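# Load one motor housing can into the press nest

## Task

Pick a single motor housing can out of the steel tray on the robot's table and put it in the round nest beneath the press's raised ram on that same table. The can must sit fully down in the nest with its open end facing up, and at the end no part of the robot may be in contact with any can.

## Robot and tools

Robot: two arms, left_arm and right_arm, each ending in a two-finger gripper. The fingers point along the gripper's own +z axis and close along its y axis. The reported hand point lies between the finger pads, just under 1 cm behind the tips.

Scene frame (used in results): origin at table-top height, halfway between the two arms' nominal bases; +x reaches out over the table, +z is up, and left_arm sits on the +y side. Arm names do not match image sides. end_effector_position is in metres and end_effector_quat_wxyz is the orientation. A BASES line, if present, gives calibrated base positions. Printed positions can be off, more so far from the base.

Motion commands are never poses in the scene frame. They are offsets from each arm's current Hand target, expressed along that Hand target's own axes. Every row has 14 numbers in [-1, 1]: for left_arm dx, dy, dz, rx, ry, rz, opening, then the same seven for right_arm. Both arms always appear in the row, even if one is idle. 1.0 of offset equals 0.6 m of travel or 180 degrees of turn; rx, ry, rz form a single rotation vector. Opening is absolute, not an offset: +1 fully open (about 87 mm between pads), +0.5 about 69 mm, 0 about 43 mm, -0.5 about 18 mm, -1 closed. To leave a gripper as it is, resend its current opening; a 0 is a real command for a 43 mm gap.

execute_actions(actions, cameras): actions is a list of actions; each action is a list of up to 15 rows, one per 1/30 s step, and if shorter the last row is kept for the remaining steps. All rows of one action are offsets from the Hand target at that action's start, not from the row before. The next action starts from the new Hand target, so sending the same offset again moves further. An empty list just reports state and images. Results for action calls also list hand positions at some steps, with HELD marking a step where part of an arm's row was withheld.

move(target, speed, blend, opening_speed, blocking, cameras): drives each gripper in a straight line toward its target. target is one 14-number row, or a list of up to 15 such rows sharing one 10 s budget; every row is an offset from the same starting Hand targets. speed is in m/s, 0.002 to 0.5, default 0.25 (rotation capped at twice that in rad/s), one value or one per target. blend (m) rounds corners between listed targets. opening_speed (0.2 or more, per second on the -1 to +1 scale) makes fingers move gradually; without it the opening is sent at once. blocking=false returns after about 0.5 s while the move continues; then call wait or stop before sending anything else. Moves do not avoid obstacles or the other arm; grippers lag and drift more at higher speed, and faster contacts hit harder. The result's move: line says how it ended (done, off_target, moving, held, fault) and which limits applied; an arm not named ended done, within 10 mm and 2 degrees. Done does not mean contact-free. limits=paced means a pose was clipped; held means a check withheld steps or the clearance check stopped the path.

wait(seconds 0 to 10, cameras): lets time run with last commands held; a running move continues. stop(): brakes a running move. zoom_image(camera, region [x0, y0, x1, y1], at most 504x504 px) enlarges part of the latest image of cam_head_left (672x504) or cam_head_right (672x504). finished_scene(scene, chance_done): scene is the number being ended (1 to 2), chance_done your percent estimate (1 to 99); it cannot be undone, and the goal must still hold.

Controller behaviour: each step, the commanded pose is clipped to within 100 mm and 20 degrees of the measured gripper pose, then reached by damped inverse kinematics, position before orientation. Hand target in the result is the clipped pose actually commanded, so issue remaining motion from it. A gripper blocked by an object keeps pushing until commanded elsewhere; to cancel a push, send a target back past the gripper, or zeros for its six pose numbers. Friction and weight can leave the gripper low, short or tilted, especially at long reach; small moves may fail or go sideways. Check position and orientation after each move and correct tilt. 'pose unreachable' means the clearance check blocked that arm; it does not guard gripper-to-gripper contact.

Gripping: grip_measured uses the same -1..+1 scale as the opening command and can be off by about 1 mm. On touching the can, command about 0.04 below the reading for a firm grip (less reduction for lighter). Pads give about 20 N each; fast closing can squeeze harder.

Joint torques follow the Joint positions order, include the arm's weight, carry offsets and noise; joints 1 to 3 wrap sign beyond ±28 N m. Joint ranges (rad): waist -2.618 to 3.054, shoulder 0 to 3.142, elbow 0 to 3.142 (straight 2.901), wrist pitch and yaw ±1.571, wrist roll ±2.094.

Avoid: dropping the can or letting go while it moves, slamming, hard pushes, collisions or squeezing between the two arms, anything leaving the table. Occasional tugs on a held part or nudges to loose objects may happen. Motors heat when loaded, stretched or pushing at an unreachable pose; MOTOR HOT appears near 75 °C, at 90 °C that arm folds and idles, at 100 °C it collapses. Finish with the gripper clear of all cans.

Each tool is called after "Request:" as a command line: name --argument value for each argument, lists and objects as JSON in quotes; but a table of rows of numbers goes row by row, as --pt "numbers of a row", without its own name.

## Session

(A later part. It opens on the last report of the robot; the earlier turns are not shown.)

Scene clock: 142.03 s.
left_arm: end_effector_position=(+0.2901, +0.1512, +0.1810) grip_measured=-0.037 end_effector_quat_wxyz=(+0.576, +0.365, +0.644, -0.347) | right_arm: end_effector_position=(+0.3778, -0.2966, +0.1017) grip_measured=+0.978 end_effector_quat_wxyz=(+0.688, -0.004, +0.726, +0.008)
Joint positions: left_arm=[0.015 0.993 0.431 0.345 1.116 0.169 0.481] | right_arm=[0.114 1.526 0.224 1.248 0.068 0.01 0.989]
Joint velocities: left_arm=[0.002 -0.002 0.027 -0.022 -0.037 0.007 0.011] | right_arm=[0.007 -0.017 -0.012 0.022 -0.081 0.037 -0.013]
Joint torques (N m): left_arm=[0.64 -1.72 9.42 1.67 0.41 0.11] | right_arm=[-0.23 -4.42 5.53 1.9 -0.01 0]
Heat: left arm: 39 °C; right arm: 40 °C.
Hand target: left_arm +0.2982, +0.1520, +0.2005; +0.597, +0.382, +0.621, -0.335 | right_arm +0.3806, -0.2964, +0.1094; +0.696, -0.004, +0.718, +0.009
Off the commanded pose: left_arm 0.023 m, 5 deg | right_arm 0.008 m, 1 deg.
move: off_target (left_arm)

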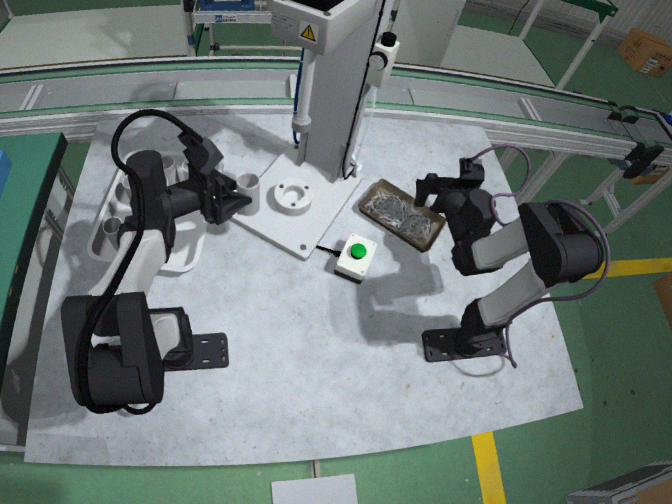

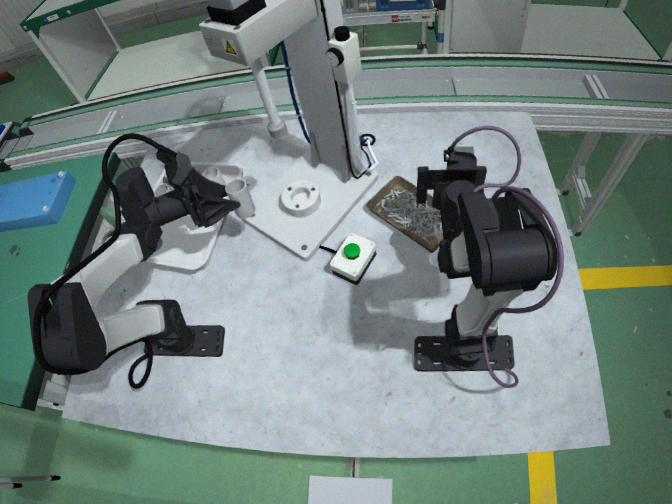

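Request:
move --target '[0.081, 0.037, 0.126,0,-0.015,0,-0.1,0,0,0,0,0,0,1]' --speed 0.15

Request:
zoom_image --camera "cam_head_left" --region '[230, 130, 320, 220]'

Request:
zoom_image --camera "cam_head_right" --region '[230, 130, 320, 220]'

Scene clock: 151.00 s.
left_arm: end_effector_position=(+0.3488, +0.1035, +0.1369) grip_measured=-0.037 end_effector_quat_wxyz=(+0.599, +0.368, +0.619, -0.351) | right_arm: end_effector_position=(+0.3778, -0.2966, +0.1017) grip_measured=+0.978 end_effector_quat_wxyz=(+0.688, -0.004, +0.726, +0.008)
Joint positions: left_arm=[-0.184 1.509 0.431 1.015 0.934 0.056 0.481] | right_arm=[0.114 1.526 0.224 1.248 0.068 0.01 0.989]
Joint velocities: left_arm=[-0.012 -0.022 -0.012 0.007 0.007 -0.051 -0.011] | right_arm=[-0.002 -0.007 -0.017 0.007 0.037 -0.051 0.018]
Joint torques (N m): left_arm=[-0.62 -4.67 6.12 1.8 0.1 -0.06] | right_arm=[-0.23 -4.41 5.53 1.9 -0.01 0]
Heat: left arm: 41 °C; right arm: 40 °C.
Hand target: left_arm +0.3546, +0.1004, +0.1473; +0.613, +0.371, +0.605, -0.347 | right_arm +0.3806, -0.2964, +0.1094; +0.696, -0.004, +0.718, +0.009
Off the commanded pose: left_arm 0.013 m, 2 deg | right_arm 0.008 m, 1 deg.
move: off_target (left_arm)

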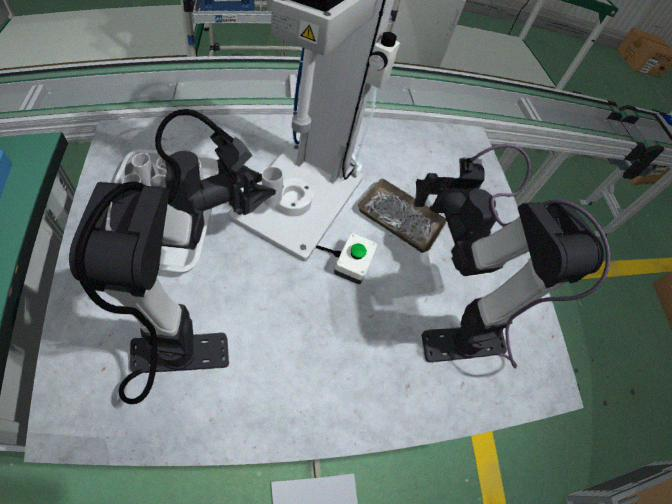

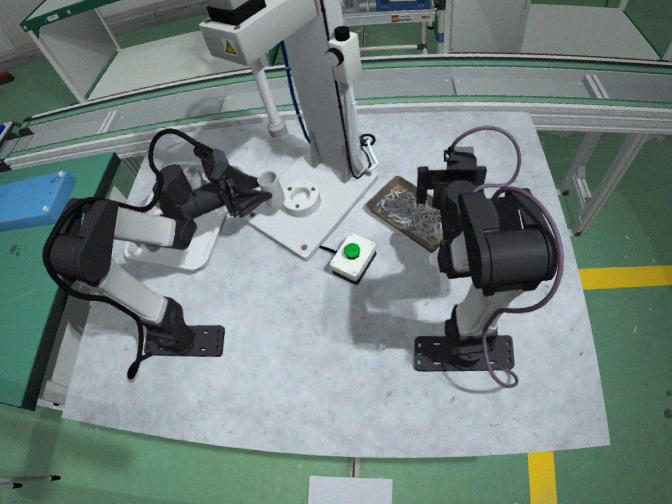

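Scaled by 5.600.

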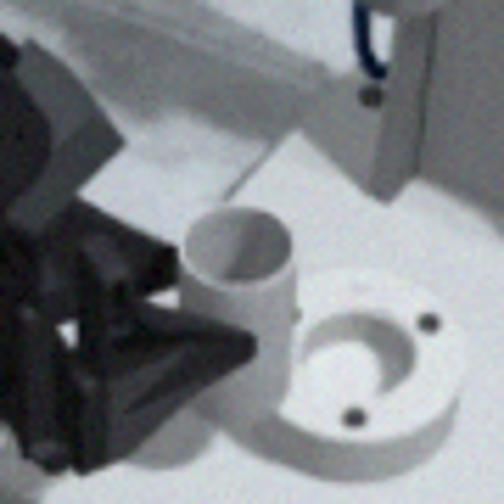

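Scaled by 5.600.

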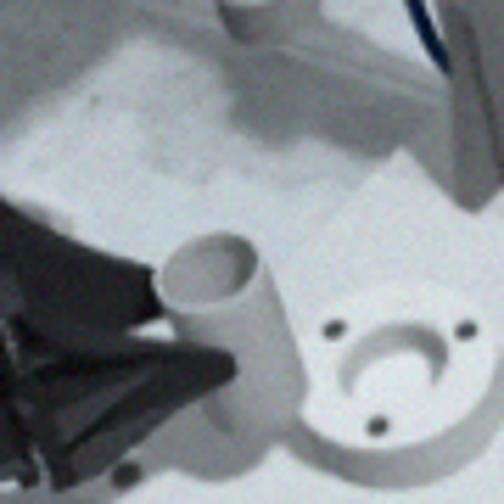

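Request:
move --target '[-0.008,-0.0113,0.1255,0,0,0,-0.1,0,0,0,0,0,0,1]' --speed 0.08

Request:
zoom_image --camera "cam_head_right" --region '[230, 130, 320, 220]'

Request:
zoom_image --camera "cam_head_left" --region '[230, 130, 320, 220]'

Scene clock: 165.20 s.
left_arm: end_effector_position=(+0.3763, +0.0358, +0.1363) grip_measured=-0.037 end_effector_quat_wxyz=(+0.596, +0.369, +0.620, -0.352) | right_arm: end_effector_position=(+0.3778, -0.2966, +0.1017) grip_measured=+0.978 end_effector_quat_wxyz=(+0.688, -0.004, +0.726, +0.008)
Joint positions: left_arm=[-0.404 1.673 0.599 1.019 0.719 0.038 0.481] | right_arm=[0.114 1.526 0.224 1.248 0.068 0.01 0.989]
Joint velocities: left_arm=[0.017 0.012 0.042 0.022 -0.051 -0.022 -0.001] | right_arm=[-0.002 -0.022 0.012 -0.037 -0.081 -0.081 -0.003]
Joint torques (N m): left_arm=[-0.39 -6.3 7.45 1.79 0.04 -0.08] | right_arm=[-0.21 -4.41 5.53 1.9 -0.01 -0.01]
Heat: left arm: 41 °C; right arm: 40 °C.
Hand target: left_arm +0.3854, +0.0307, +0.1516; +0.614, +0.368, +0.604, -0.351 | right_arm +0.3806, -0.2964, +0.1094; +0.696, -0.004, +0.718, +0.009
Off the commanded pose: left_arm 0.018 m, 3 deg | right_arm 0.008 m, 1 deg.
move: off_target (left_arm)

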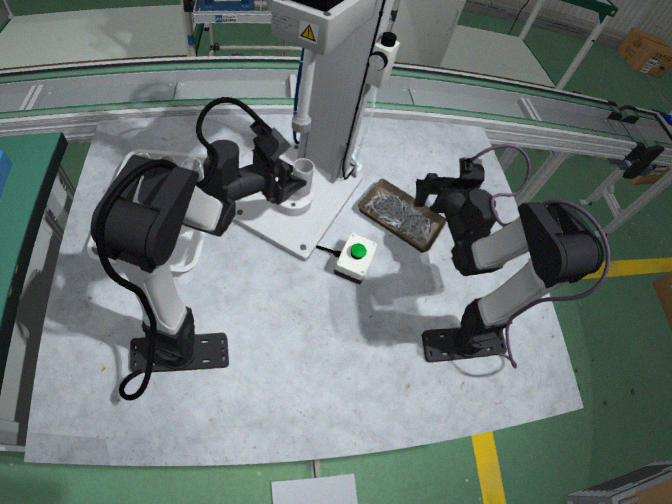

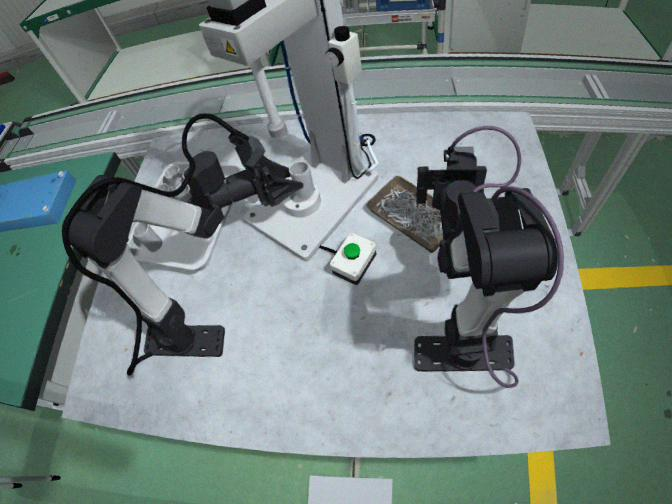

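Scaled by 5.600.

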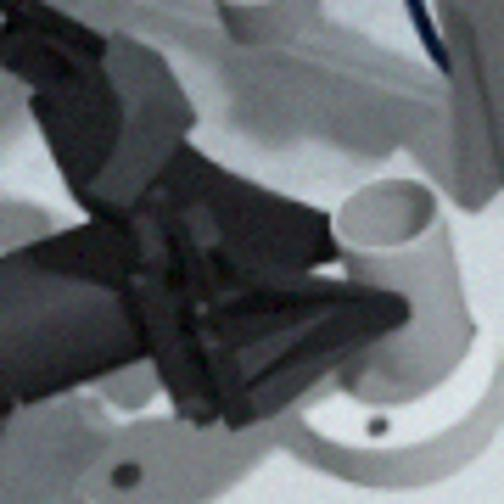

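Scaled by 5.600.

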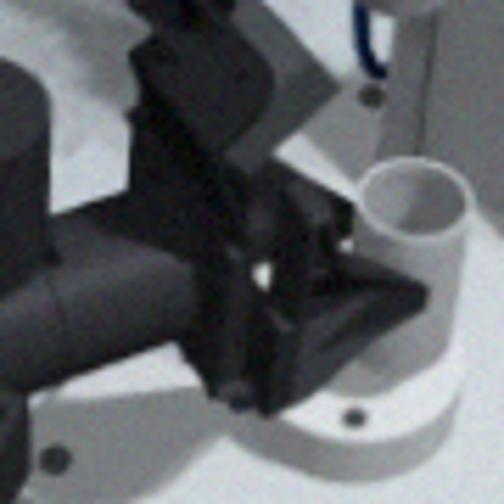

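Request:
move --target '[0.0135,0.0233,-0.0215,0,0,0,-0.1,0,0,0,0,0,0,1]' --speed 0.06

Request:
zoom_image --camera "cam_head_right" --region '[230, 130, 320, 220]'

Request:
zoom_image --camera "cam_head_left" --region '[230, 130, 320, 220]'

Scene clock: 182.07 s.
left_arm: end_effector_position=(+0.3845, +0.0510, +0.1301) grip_measured=-0.037 end_effector_quat_wxyz=(+0.596, +0.364, +0.624, -0.350) | right_arm: end_effector_position=(+0.3778, -0.2966, +0.1017) grip_measured=+0.978 end_effector_quat_wxyz=(+0.688, -0.004, +0.726, +0.008)
Joint positions: left_arm=[-0.35 1.7 0.599 1.039 0.761 0.038 0.481] | right_arm=[0.114 1.526 0.224 1.248 0.068 0.01 0.989]
Joint velocities: left_arm=[-0.002 -0.002 -0.017 -0.022 0.037 0.022 -0.004] | right_arm=[0.007 0.007 0.007 0.022 0.022 0.007 -0.008]
Joint torques (N m): left_arm=[0.58 -6.49 6.6 1.9 0.25 -0.04] | right_arm=[-0.23 -4.41 5.53 1.9 -0.01 0]
Heat: left arm: 42 °C; right arm: 40 °C.
Hand target: left_arm +0.3915, +0.0492, +0.1437; +0.614, +0.369, +0.604, -0.350 | right_arm +0.3806, -0.2964, +0.1094; +0.696, -0.004, +0.718, +0.009
Off the commanded pose: left_arm 0.016 m, 3 deg | right_arm 0.008 m, 1 deg.
move: off_target (left_arm)

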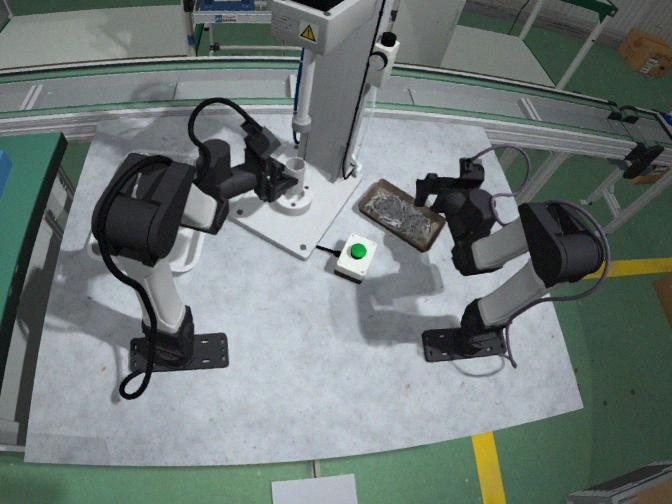

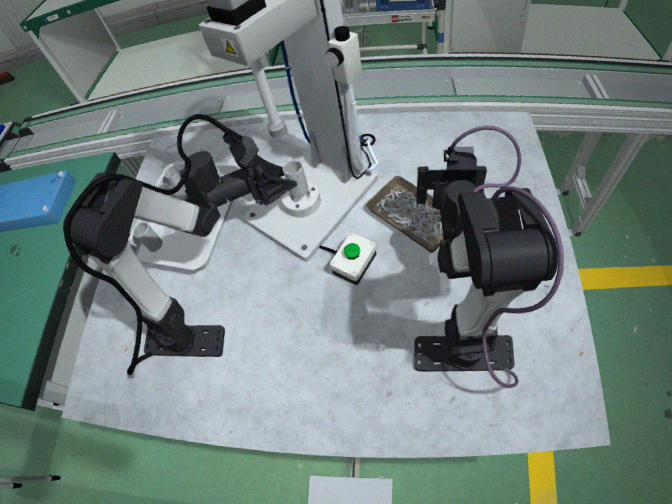

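Scaled by 5.600.

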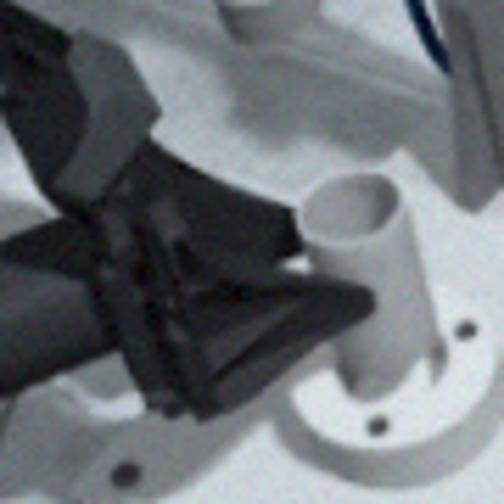

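Scaled by 5.600.

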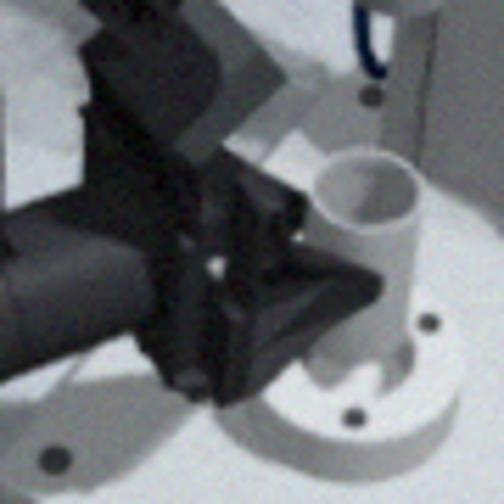

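Request:
zoom_image --camera "cam_head_right" --region '[280, 175, 320, 215]'

Request:
zoom_image --camera "cam_head_left" --region '[275, 175, 315, 215]'

Scaled by 12.600.

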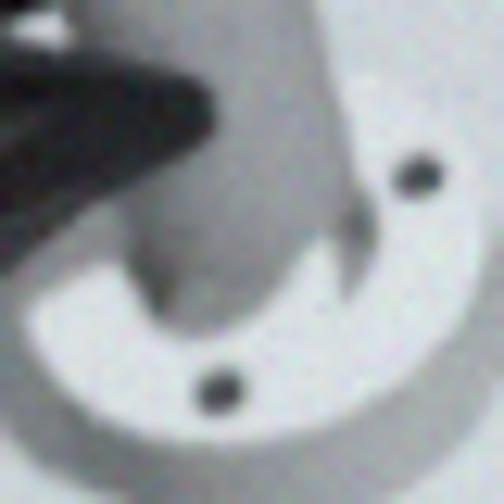

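Scaled by 12.600.

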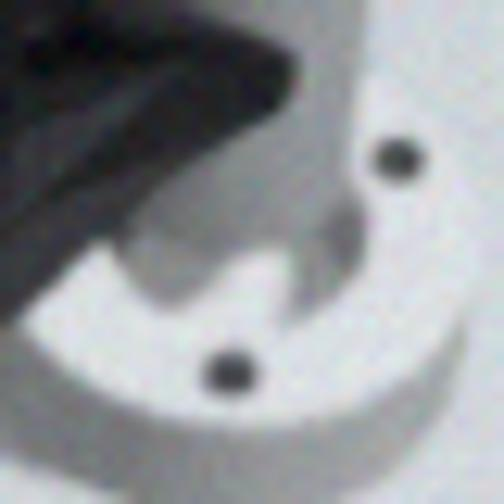

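Request:
move --target '[0.02,0.0,0.003,0,0,0,-0.1,0,0,0,0,0,0,1]' --speed 0.05

Request:
zoom_image --camera "cam_head_right" --region '[280, 175, 320, 215]'

Request:
zoom_image --camera "cam_head_left" --region '[275, 175, 315, 215]'

Scene clock: 197.80 s.
left_arm: end_effector_position=(+0.3881, +0.0492, +0.1252) grip_measured=-0.037 end_effector_quat_wxyz=(+0.604, +0.367, +0.615, -0.350) | right_arm: end_effector_position=(+0.3778, -0.2966, +0.1017) grip_measured=+0.978 end_effector_quat_wxyz=(+0.688, -0.004, +0.726, +0.008)
Joint positions: left_arm=[-0.35 1.75 0.599 1.115 0.766 0.038 0.481] | right_arm=[0.114 1.526 0.224 1.248 0.068 0.01 0.989]
Joint velocities: left_arm=[0.002 -0.002 -0.007 -0.007 -0.007 -0.037 -0.013] | right_arm=[-0.002 0.007 0.002 -0.051 0.007 -0.066 -0.008]
Joint torques (N m): left_arm=[0.32 -6.37 5.6 1.79 0.15 -0.02] | right_arm=[-0.23 -4.41 5.53 1.9 -0.01 0]
Heat: left arm: 42 °C; right arm: 40 °C.
Hand target: left_arm +0.3925, +0.0480, +0.1314; +0.614, +0.369, +0.604, -0.350 | right_arm +0.3806, -0.2964, +0.1094; +0.696, -0.004, +0.718, +0.009
Off the commanded pose: left_arm 0.008 m, 2 deg | right_arm 0.008 m, 1 deg.
move: done

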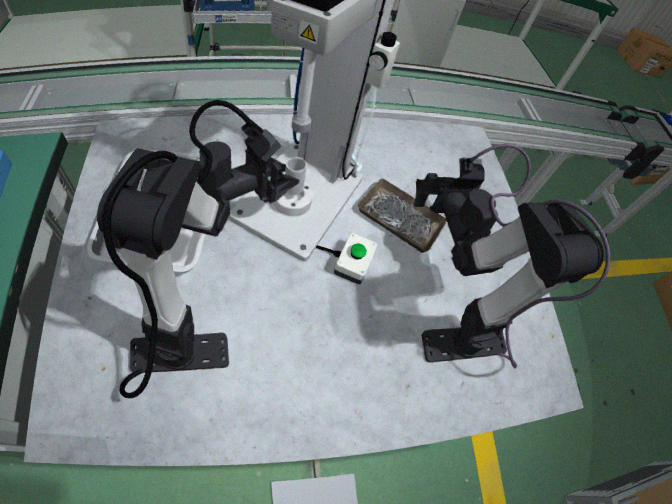

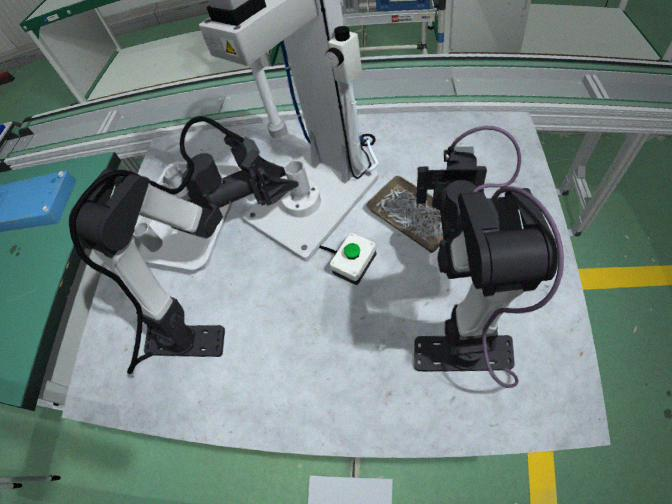

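Scaled by 12.600.

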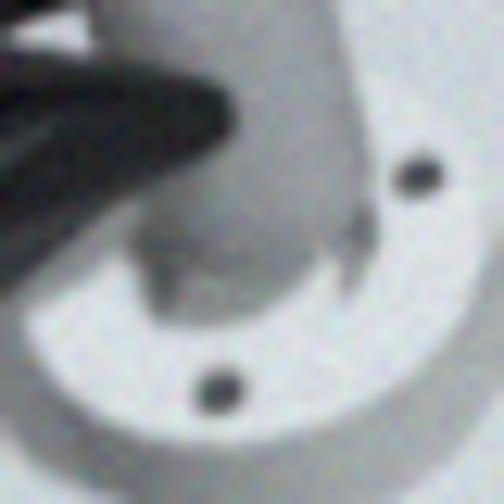

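Scaled by 12.600.

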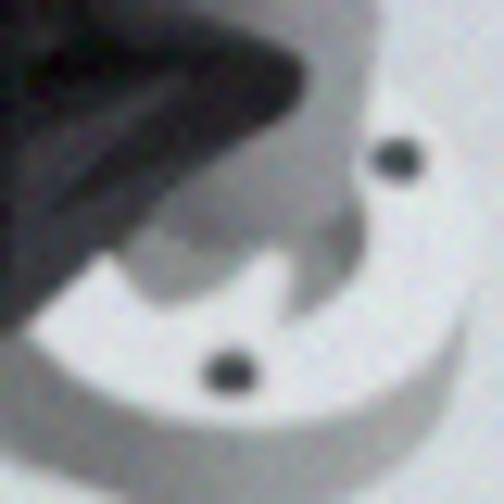

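Request:
move --target '[0.0167,-0.0058,-0.0032,0,0,0,-0.1,0,0,0,0,0,0,1]' --speed 0.05

Request:
zoom_image --camera "cam_head_right" --region '[280, 175, 320, 215]'

Request:
zoom_image --camera "cam_head_left" --region '[275, 175, 315, 215]'

Scene clock: 203.40 s.
left_arm: end_effector_position=(+0.3897, +0.0486, +0.1241) grip_measured=-0.037 end_effector_quat_wxyz=(+0.614, +0.370, +0.605, -0.347) | right_arm: end_effector_position=(+0.3778, -0.2966, +0.1017) grip_measured=+0.978 end_effector_quat_wxyz=(+0.688, -0.004, +0.726, +0.008)
Joint positions: left_arm=[-0.35 1.78 0.592 1.181 0.766 0.038 0.481] | right_arm=[0.114 1.526 0.224 1.248 0.068 0.01 0.989]
Joint velocities: left_arm=[-0.022 -0.002 0.007 0.007 0.081 -0.007 0.006] | right_arm=[-0.007 0.002 0.012 -0.022 0.022 -0.022 -0.024]
Joint torques (N m): left_arm=[0.02 -6.22 3.85 1.71 0.12 0.01] | right_arm=[-0.21 -4.41 5.53 1.9 -0.01 0]
Heat: left arm: 42 °C; right arm: 40 °C.
Hand target: left_arm +0.3887, +0.0482, +0.1212; +0.614, +0.369, +0.604, -0.350 | right_arm +0.3806, -0.2964, +0.1094; +0.696, -0.004, +0.718, +0.009
Off the commanded pose: left_arm 0.003 m, 0 deg | right_arm 0.008 m, 1 deg.
move: done

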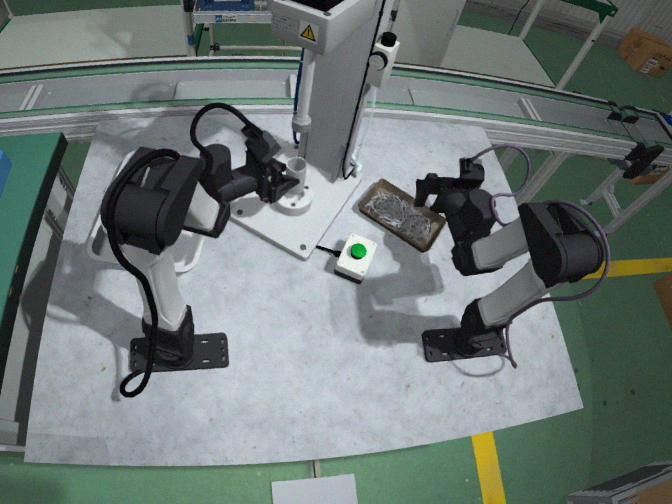

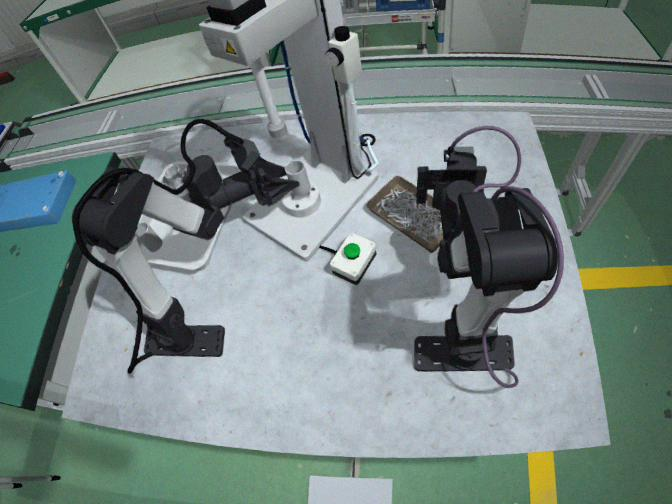

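Scaled by 12.600.

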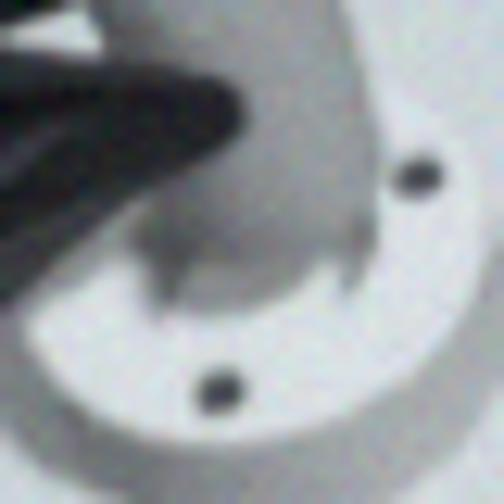

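Scaled by 12.600.

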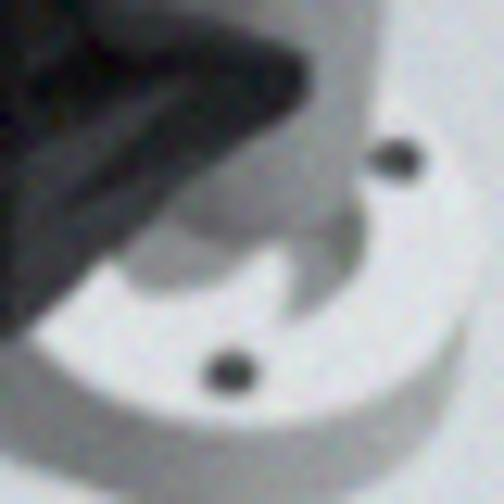

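Request:
move --target '[-0.017,-0.0137,-0.013,0,0,0,-0.1,0,0,0,0,0,0,1]' --speed 0.05

Request:
zoom_image --camera "cam_head_right" --region '[280, 175, 320, 215]'

Request:
zoom_image --camera "cam_head_left" --region '[275, 175, 315, 215]'

Scene clock: 210.10 s.
left_arm: end_effector_position=(+0.3812, +0.0513, +0.1238) grip_measured=-0.037 end_effector_quat_wxyz=(+0.611, +0.369, +0.608, -0.348) | right_arm: end_effector_position=(+0.3778, -0.2966, +0.1017) grip_measured=+0.978 end_effector_quat_wxyz=(+0.688, -0.004, +0.726, +0.008)
Joint positions: left_arm=[-0.35 1.747 0.559 1.172 0.766 0.038 0.481] | right_arm=[0.114 1.526 0.224 1.248 0.068 0.01 0.989]
Joint velocities: left_arm=[-0.022 0.007 0.027 0.007 -0.007 -0.081 0.001] | right_arm=[-0.017 0.007 -0.007 0.022 0.051 0.007 -0.018]
Joint torques (N m): left_arm=[-0.34 -10.14 3.81 1.38 0.11 -0.05] | right_arm=[-0.23 -4.42 5.53 1.9 -0.01 -0.01]
Heat: left arm: 41 °C; right arm: 40 °C.
Hand target: left_arm +0.3776, +0.0506, +0.1317; +0.614, +0.369, +0.604, -0.350 | right_arm +0.3806, -0.2964, +0.1094; +0.696, -0.004, +0.718, +0.009
Off the commanded pose: left_arm 0.008 m, 1 deg | right_arm 0.008 m, 1 deg.
move: done

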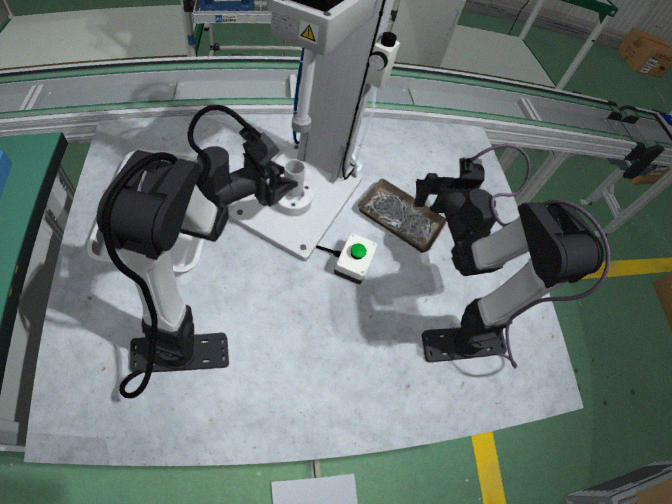

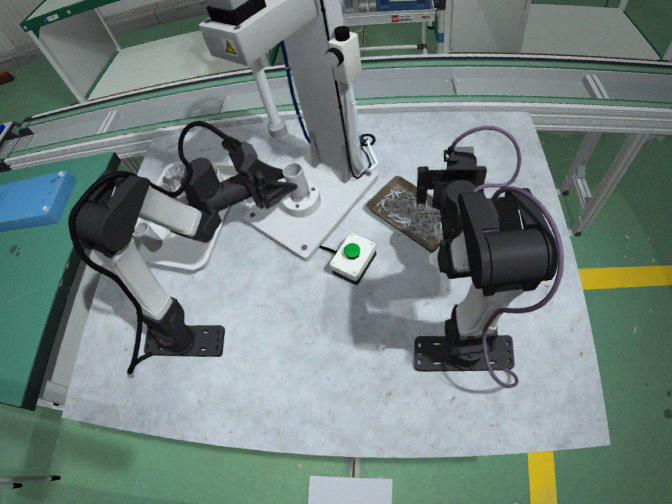

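Scaled by 12.600.

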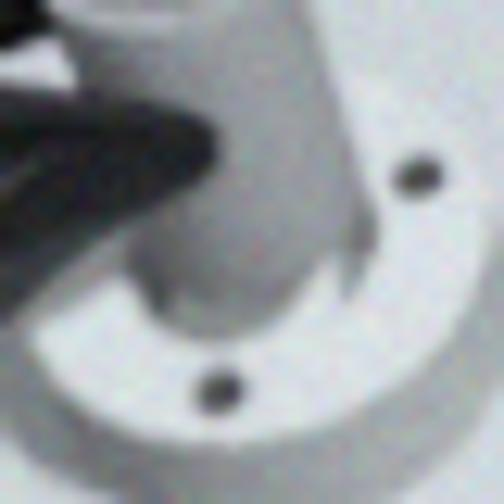

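Scaled by 12.600.

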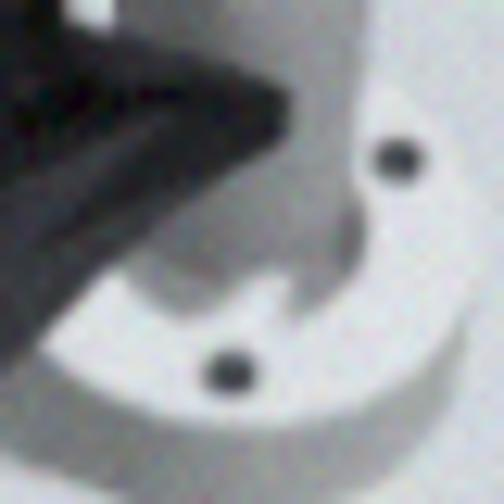

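Request:
move --target '[0.0233,-0.004,-0.002,0,0,0,-0.1,0,0,0,0,0,0,1]' --speed 0.05

Request:
zoom_image --camera "cam_head_right" --region '[280, 175, 320, 215]'

Request:
zoom_image --camera "cam_head_left" --region '[275, 175, 315, 215]'

Scene clock: 214.87 s.
left_arm: end_effector_position=(+0.3778, +0.0524, +0.1230) grip_measured=-0.037 end_effector_quat_wxyz=(+0.619, +0.370, +0.601, -0.346) | right_arm: end_effector_position=(+0.3778, -0.2966, +0.1017) grip_measured=+0.978 end_effector_quat_wxyz=(+0.688, -0.004, +0.726, +0.008)
Joint positions: left_arm=[-0.35 1.756 0.535 1.227 0.765 0.038 0.481] | right_arm=[0.114 1.526 0.224 1.248 0.068 0.01 0.989]
Joint velocities: left_arm=[-0.042 -0.007 -0.007 0.007 0.022 -0.066 -0.006] | right_arm=[0.017 -0.002 0.002 -0.037 -0.037 -0.066 0.024]
Joint torques (N m): left_arm=[-0.5 -5.75 3.49 1.62 0.11 -0.02] | right_arm=[-0.23 -4.42 5.53 1.9 -0.01 -0.01]
Heat: left arm: 40 °C; right arm: 40 °C.
Hand target: left_arm +0.3751, +0.0508, +0.1174; +0.614, +0.369, +0.604, -0.350 | right_arm +0.3806, -0.2964, +0.1094; +0.696, -0.004, +0.718, +0.009
Off the commanded pose: left_arm 0.006 m, 1 deg | right_arm 0.008 m, 1 deg.
move: done

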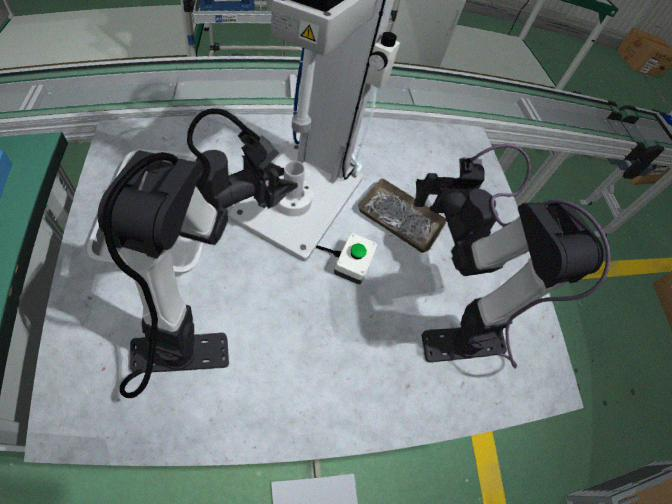

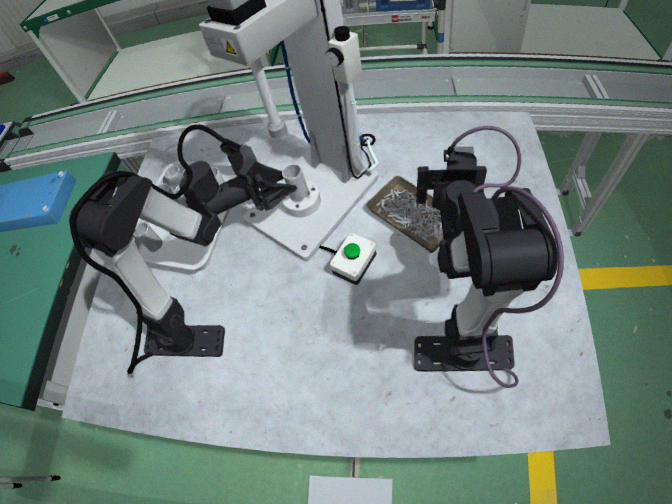

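Scaled by 12.600.

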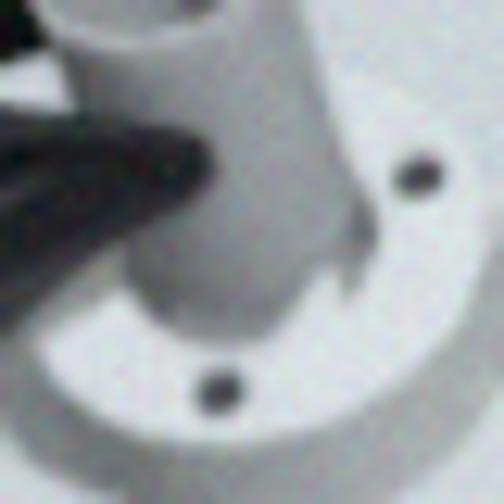

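Scaled by 12.600.

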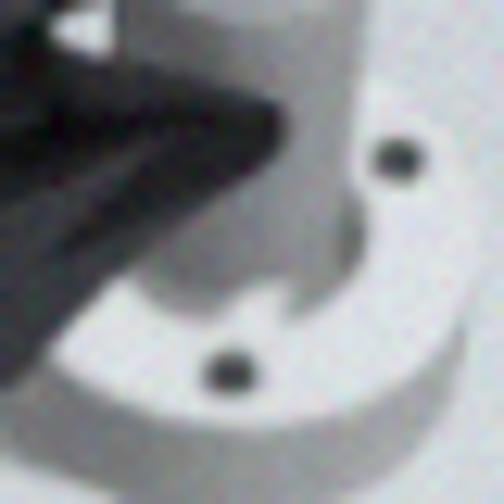

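Request:
move --target '[0.003,0.002,0.008,0,0,0,-0.1,0,0,0,0,0,0,1]' --speed 0.05

Request:
zoom_image --camera "cam_head_right" --region '[280, 175, 320, 215]'

Request:
zoom_image --camera "cam_head_left" --region '[275, 175, 315, 215]'

Scene clock: 220.20 s.
left_arm: end_effector_position=(+0.3780, +0.0506, +0.1224) grip_measured=-0.037 end_effector_quat_wxyz=(+0.622, +0.372, +0.596, -0.346) | right_arm: end_effector_position=(+0.3778, -0.2966, +0.1017) grip_measured=+0.978 end_effector_quat_wxyz=(+0.688, -0.004, +0.726, +0.008)
Joint positions: left_arm=[-0.354 1.772 0.535 1.255 0.765 0.038 0.481] | right_arm=[0.114 1.526 0.224 1.248 0.068 0.01 0.989]
Joint velocities: left_arm=[-0.017 0.007 -0.012 -0.095 0.007 0.022 -0.001] | right_arm=[-0.017 -0.007 0.007 -0.022 -0.022 -0.037 0.003]
Joint torques (N m): left_arm=[-0.94 -5.33 4.64 1.39 0.02 -0.04] | right_arm=[-0.23 -4.41 5.53 1.9 -0.01 0]
Heat: left arm: 39 °C; right arm: 40 °C.
Hand target: left_arm +0.3785, +0.0473, +0.1156; +0.614, +0.369, +0.604, -0.350 | right_arm +0.3806, -0.2964, +0.1094; +0.696, -0.004, +0.718, +0.009
Off the commanded pose: left_arm 0.008 m, 1 deg | right_arm 0.008 m, 1 deg.
move: done

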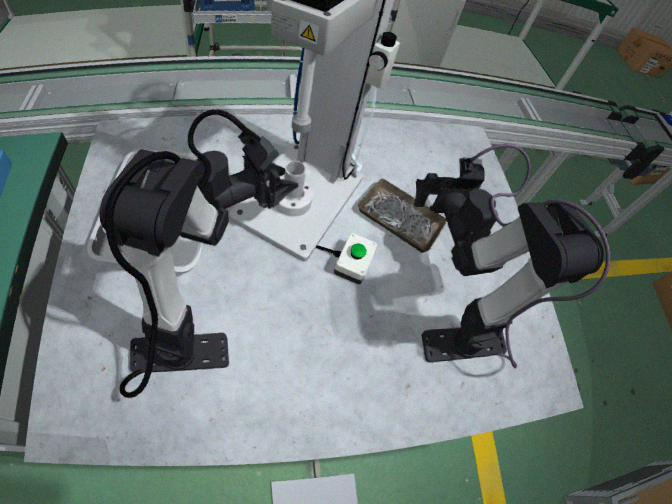

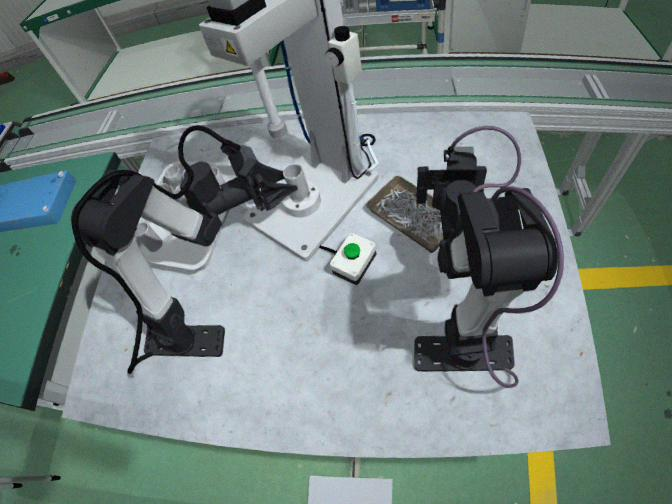

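Scaled by 12.600.

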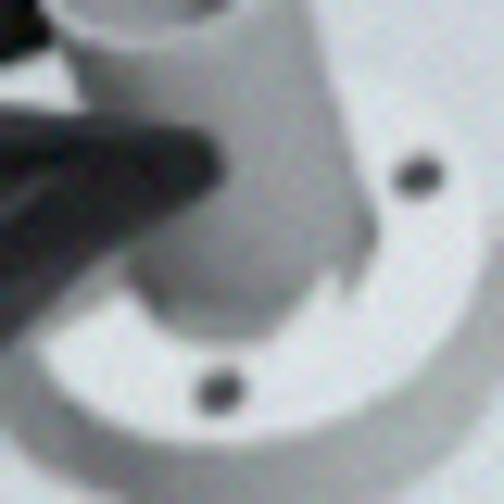

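Scaled by 12.600.

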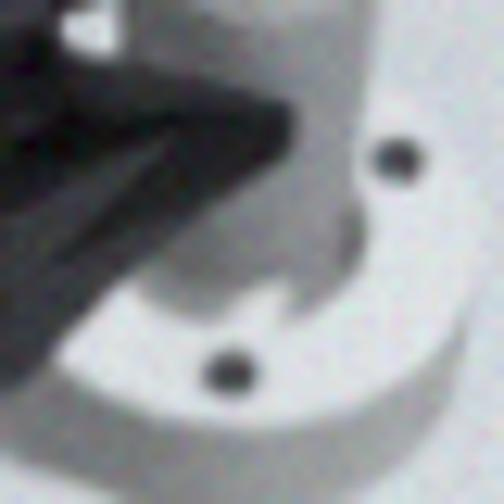

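Request:
zoom_image --camera "cam_head_right" --region '[286, 185, 312, 205]'

Request:
zoom_image --camera "cam_head_left" --region '[282, 185, 308, 205]'

Scaled by 19.385.

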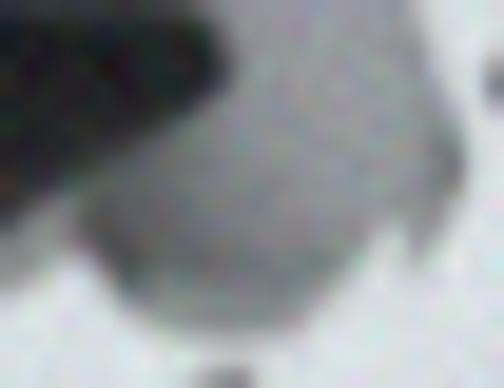

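Scaled by 19.385.

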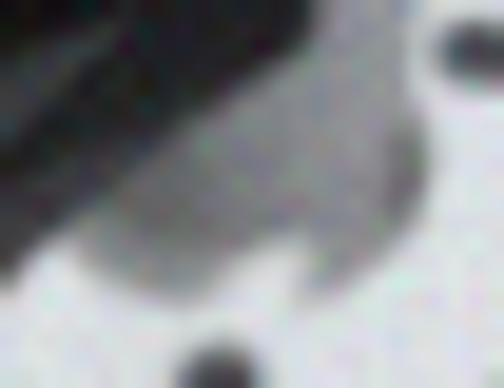

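Request:
move --pt "-0.0123 -0.014 -0.002 0 0 0 -0.1 0 0 0 0 0 0 1" --pt "0.003 -0.014 -0.002 0 0 0 -0.1 0 0 0 0 0 0 1" --speed 0.05

Request:
zoom_image --camera "cam_head_right" --region '[286, 185, 312, 205]'

Request:
zoom_image --camera "cam_head_left" --region '[282, 185, 308, 205]'

Scene clock: 232.50 s.
left_arm: end_effector_position=(+0.3764, +0.0474, +0.1221) grip_measured=-0.037 end_effector_quat_wxyz=(+0.625, +0.368, +0.597, -0.342) | right_arm: end_effector_position=(+0.3778, -0.2966, +0.1017) grip_measured=+0.978 end_effector_quat_wxyz=(+0.688, -0.004, +0.726, +0.008)
Joint positions: left_arm=[-0.372 1.77 0.525 1.266 0.734 0.038 0.481] | right_arm=[0.114 1.526 0.224 1.248 0.068 0.01 0.989]
Joint velocities: left_arm=[-0.007 -0.002 -0.017 0.022 -0.007 0.007 0.001] | right_arm=[-0.022 -0.002 0.007 -0.022 -0.037 -0.007 0.003]
Joint torques (N m): left_arm=[-0.92 -6.06 3.1 1.5 0.13 -0.05] | right_arm=[-0.23 -4.42 5.53 1.9 -0.01 0]
Heat: left arm: 38 °C; right arm: 40 °C.
Hand target: left_arm +0.3707, +0.0443, +0.1136; +0.614, +0.368, +0.604, -0.350 | right_arm +0.3806, -0.2964, +0.1094; +0.696, -0.004, +0.718, +0.009
Off the commanded pose: left_arm 0.011 m, 2 deg | right_arm 0.008 m, 1 deg.
move: off_target (left_arm)

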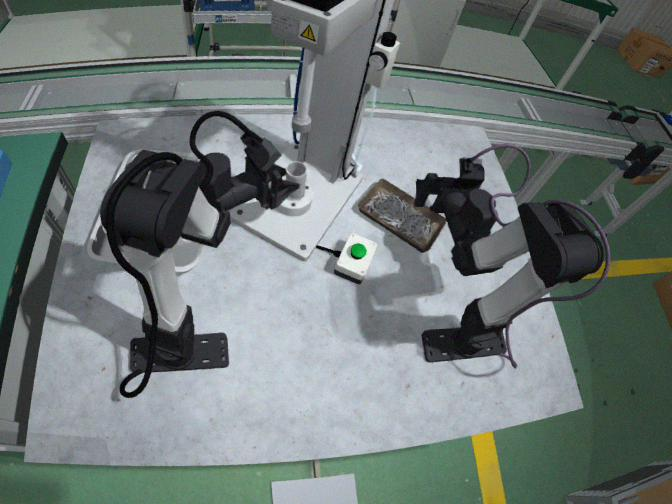

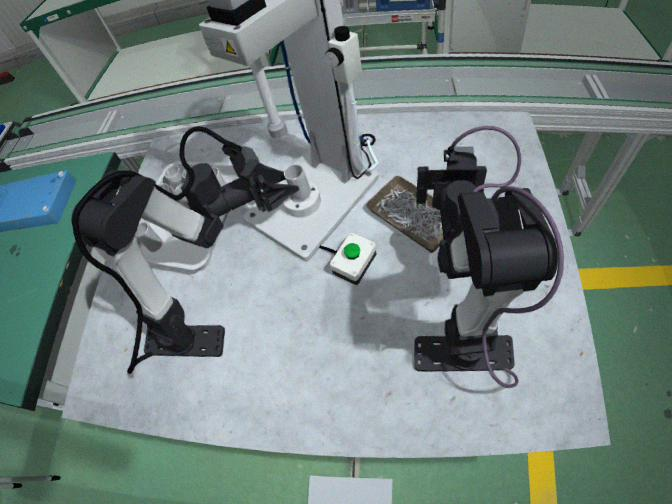

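Scaled by 19.385.

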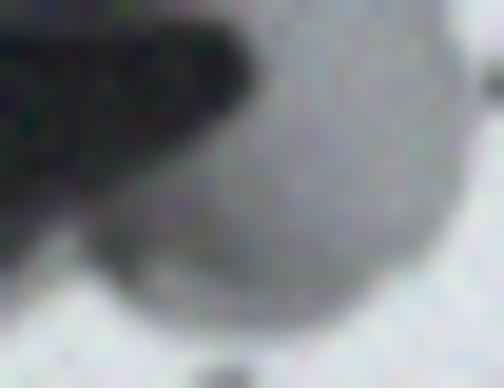

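Scaled by 19.385.

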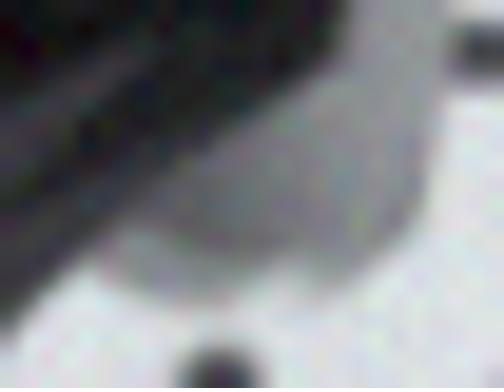

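Request:
move --pt "-0.015 -0.007 -0.0092 0 0 0 -0.1 0 0 0 0 0 0 1" --pt "0.0 -0.007 -0.0092 0 0 0 -0.1 0 0 0 0 0 0 1" --speed 0.05

Request:
zoom_image --camera "cam_head_right" --region '[286, 185, 312, 205]'

Request:
zoom_image --camera "cam_head_left" --region '[282, 185, 308, 205]'

Scene clock: 238.70 s.
left_arm: end_effector_position=(+0.3708, +0.0504, +0.1180) grip_measured=-0.037 end_effector_quat_wxyz=(+0.621, +0.365, +0.604, -0.341) | right_arm: end_effector_position=(+0.3778, -0.2966, +0.1017) grip_measured=+0.978 end_effector_quat_wxyz=(+0.688, -0.004, +0.726, +0.008)
Joint positions: left_arm=[-0.372 1.754 0.497 1.262 0.725 0.038 0.481] | right_arm=[0.114 1.526 0.224 1.248 0.068 0.01 0.989]
Joint velocities: left_arm=[0.007 0.002 0.032 0.022 -0.022 -0.022 -0.001] | right_arm=[0.002 -0.002 0.012 -0.037 -0.037 -0.066 -0.008]
Joint torques (N m): left_arm=[-0.73 -6.24 3.07 1.64 0.22 -0.04] | right_arm=[-0.23 -4.42 5.52 1.9 -0.01 0]
Heat: left arm: 38 °C; right arm: 40 °C.
Hand target: left_arm +0.3644, +0.0470, +0.1137; +0.614, +0.368, +0.604, -0.350 | right_arm +0.3806, -0.2964, +0.1094; +0.696, -0.004, +0.718, +0.009
Off the commanded pose: left_arm 0.009 m, 1 deg | right_arm 0.008 m, 1 deg.
move: done

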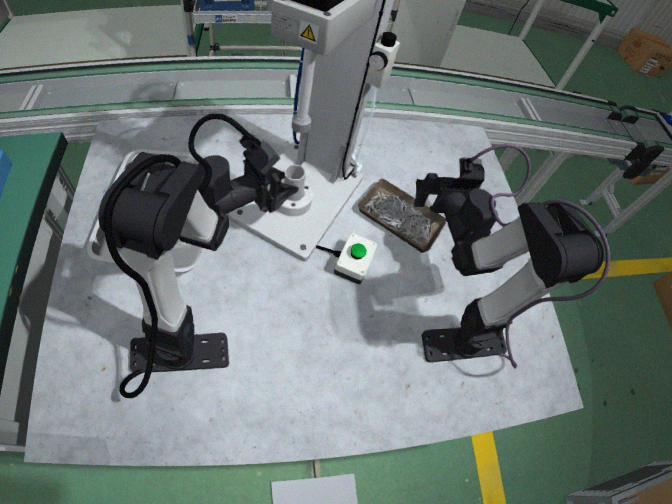

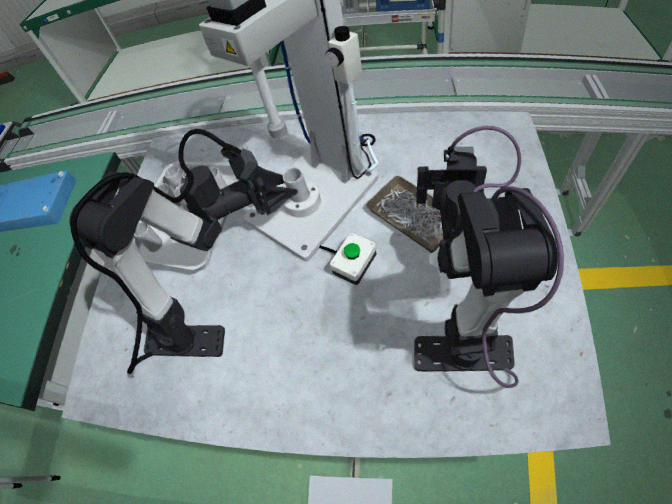

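Scaled by 19.385.

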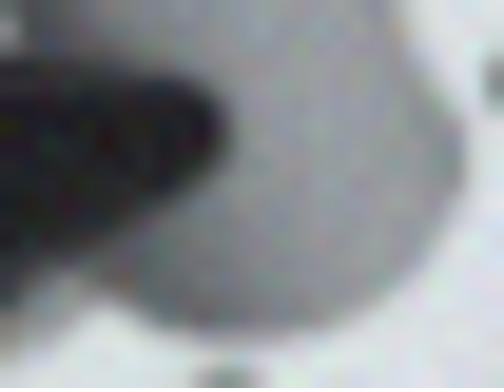

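Scaled by 19.385.

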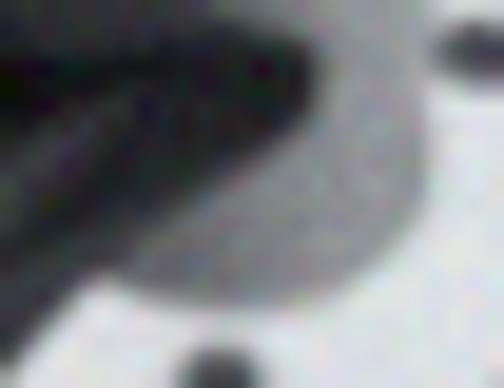

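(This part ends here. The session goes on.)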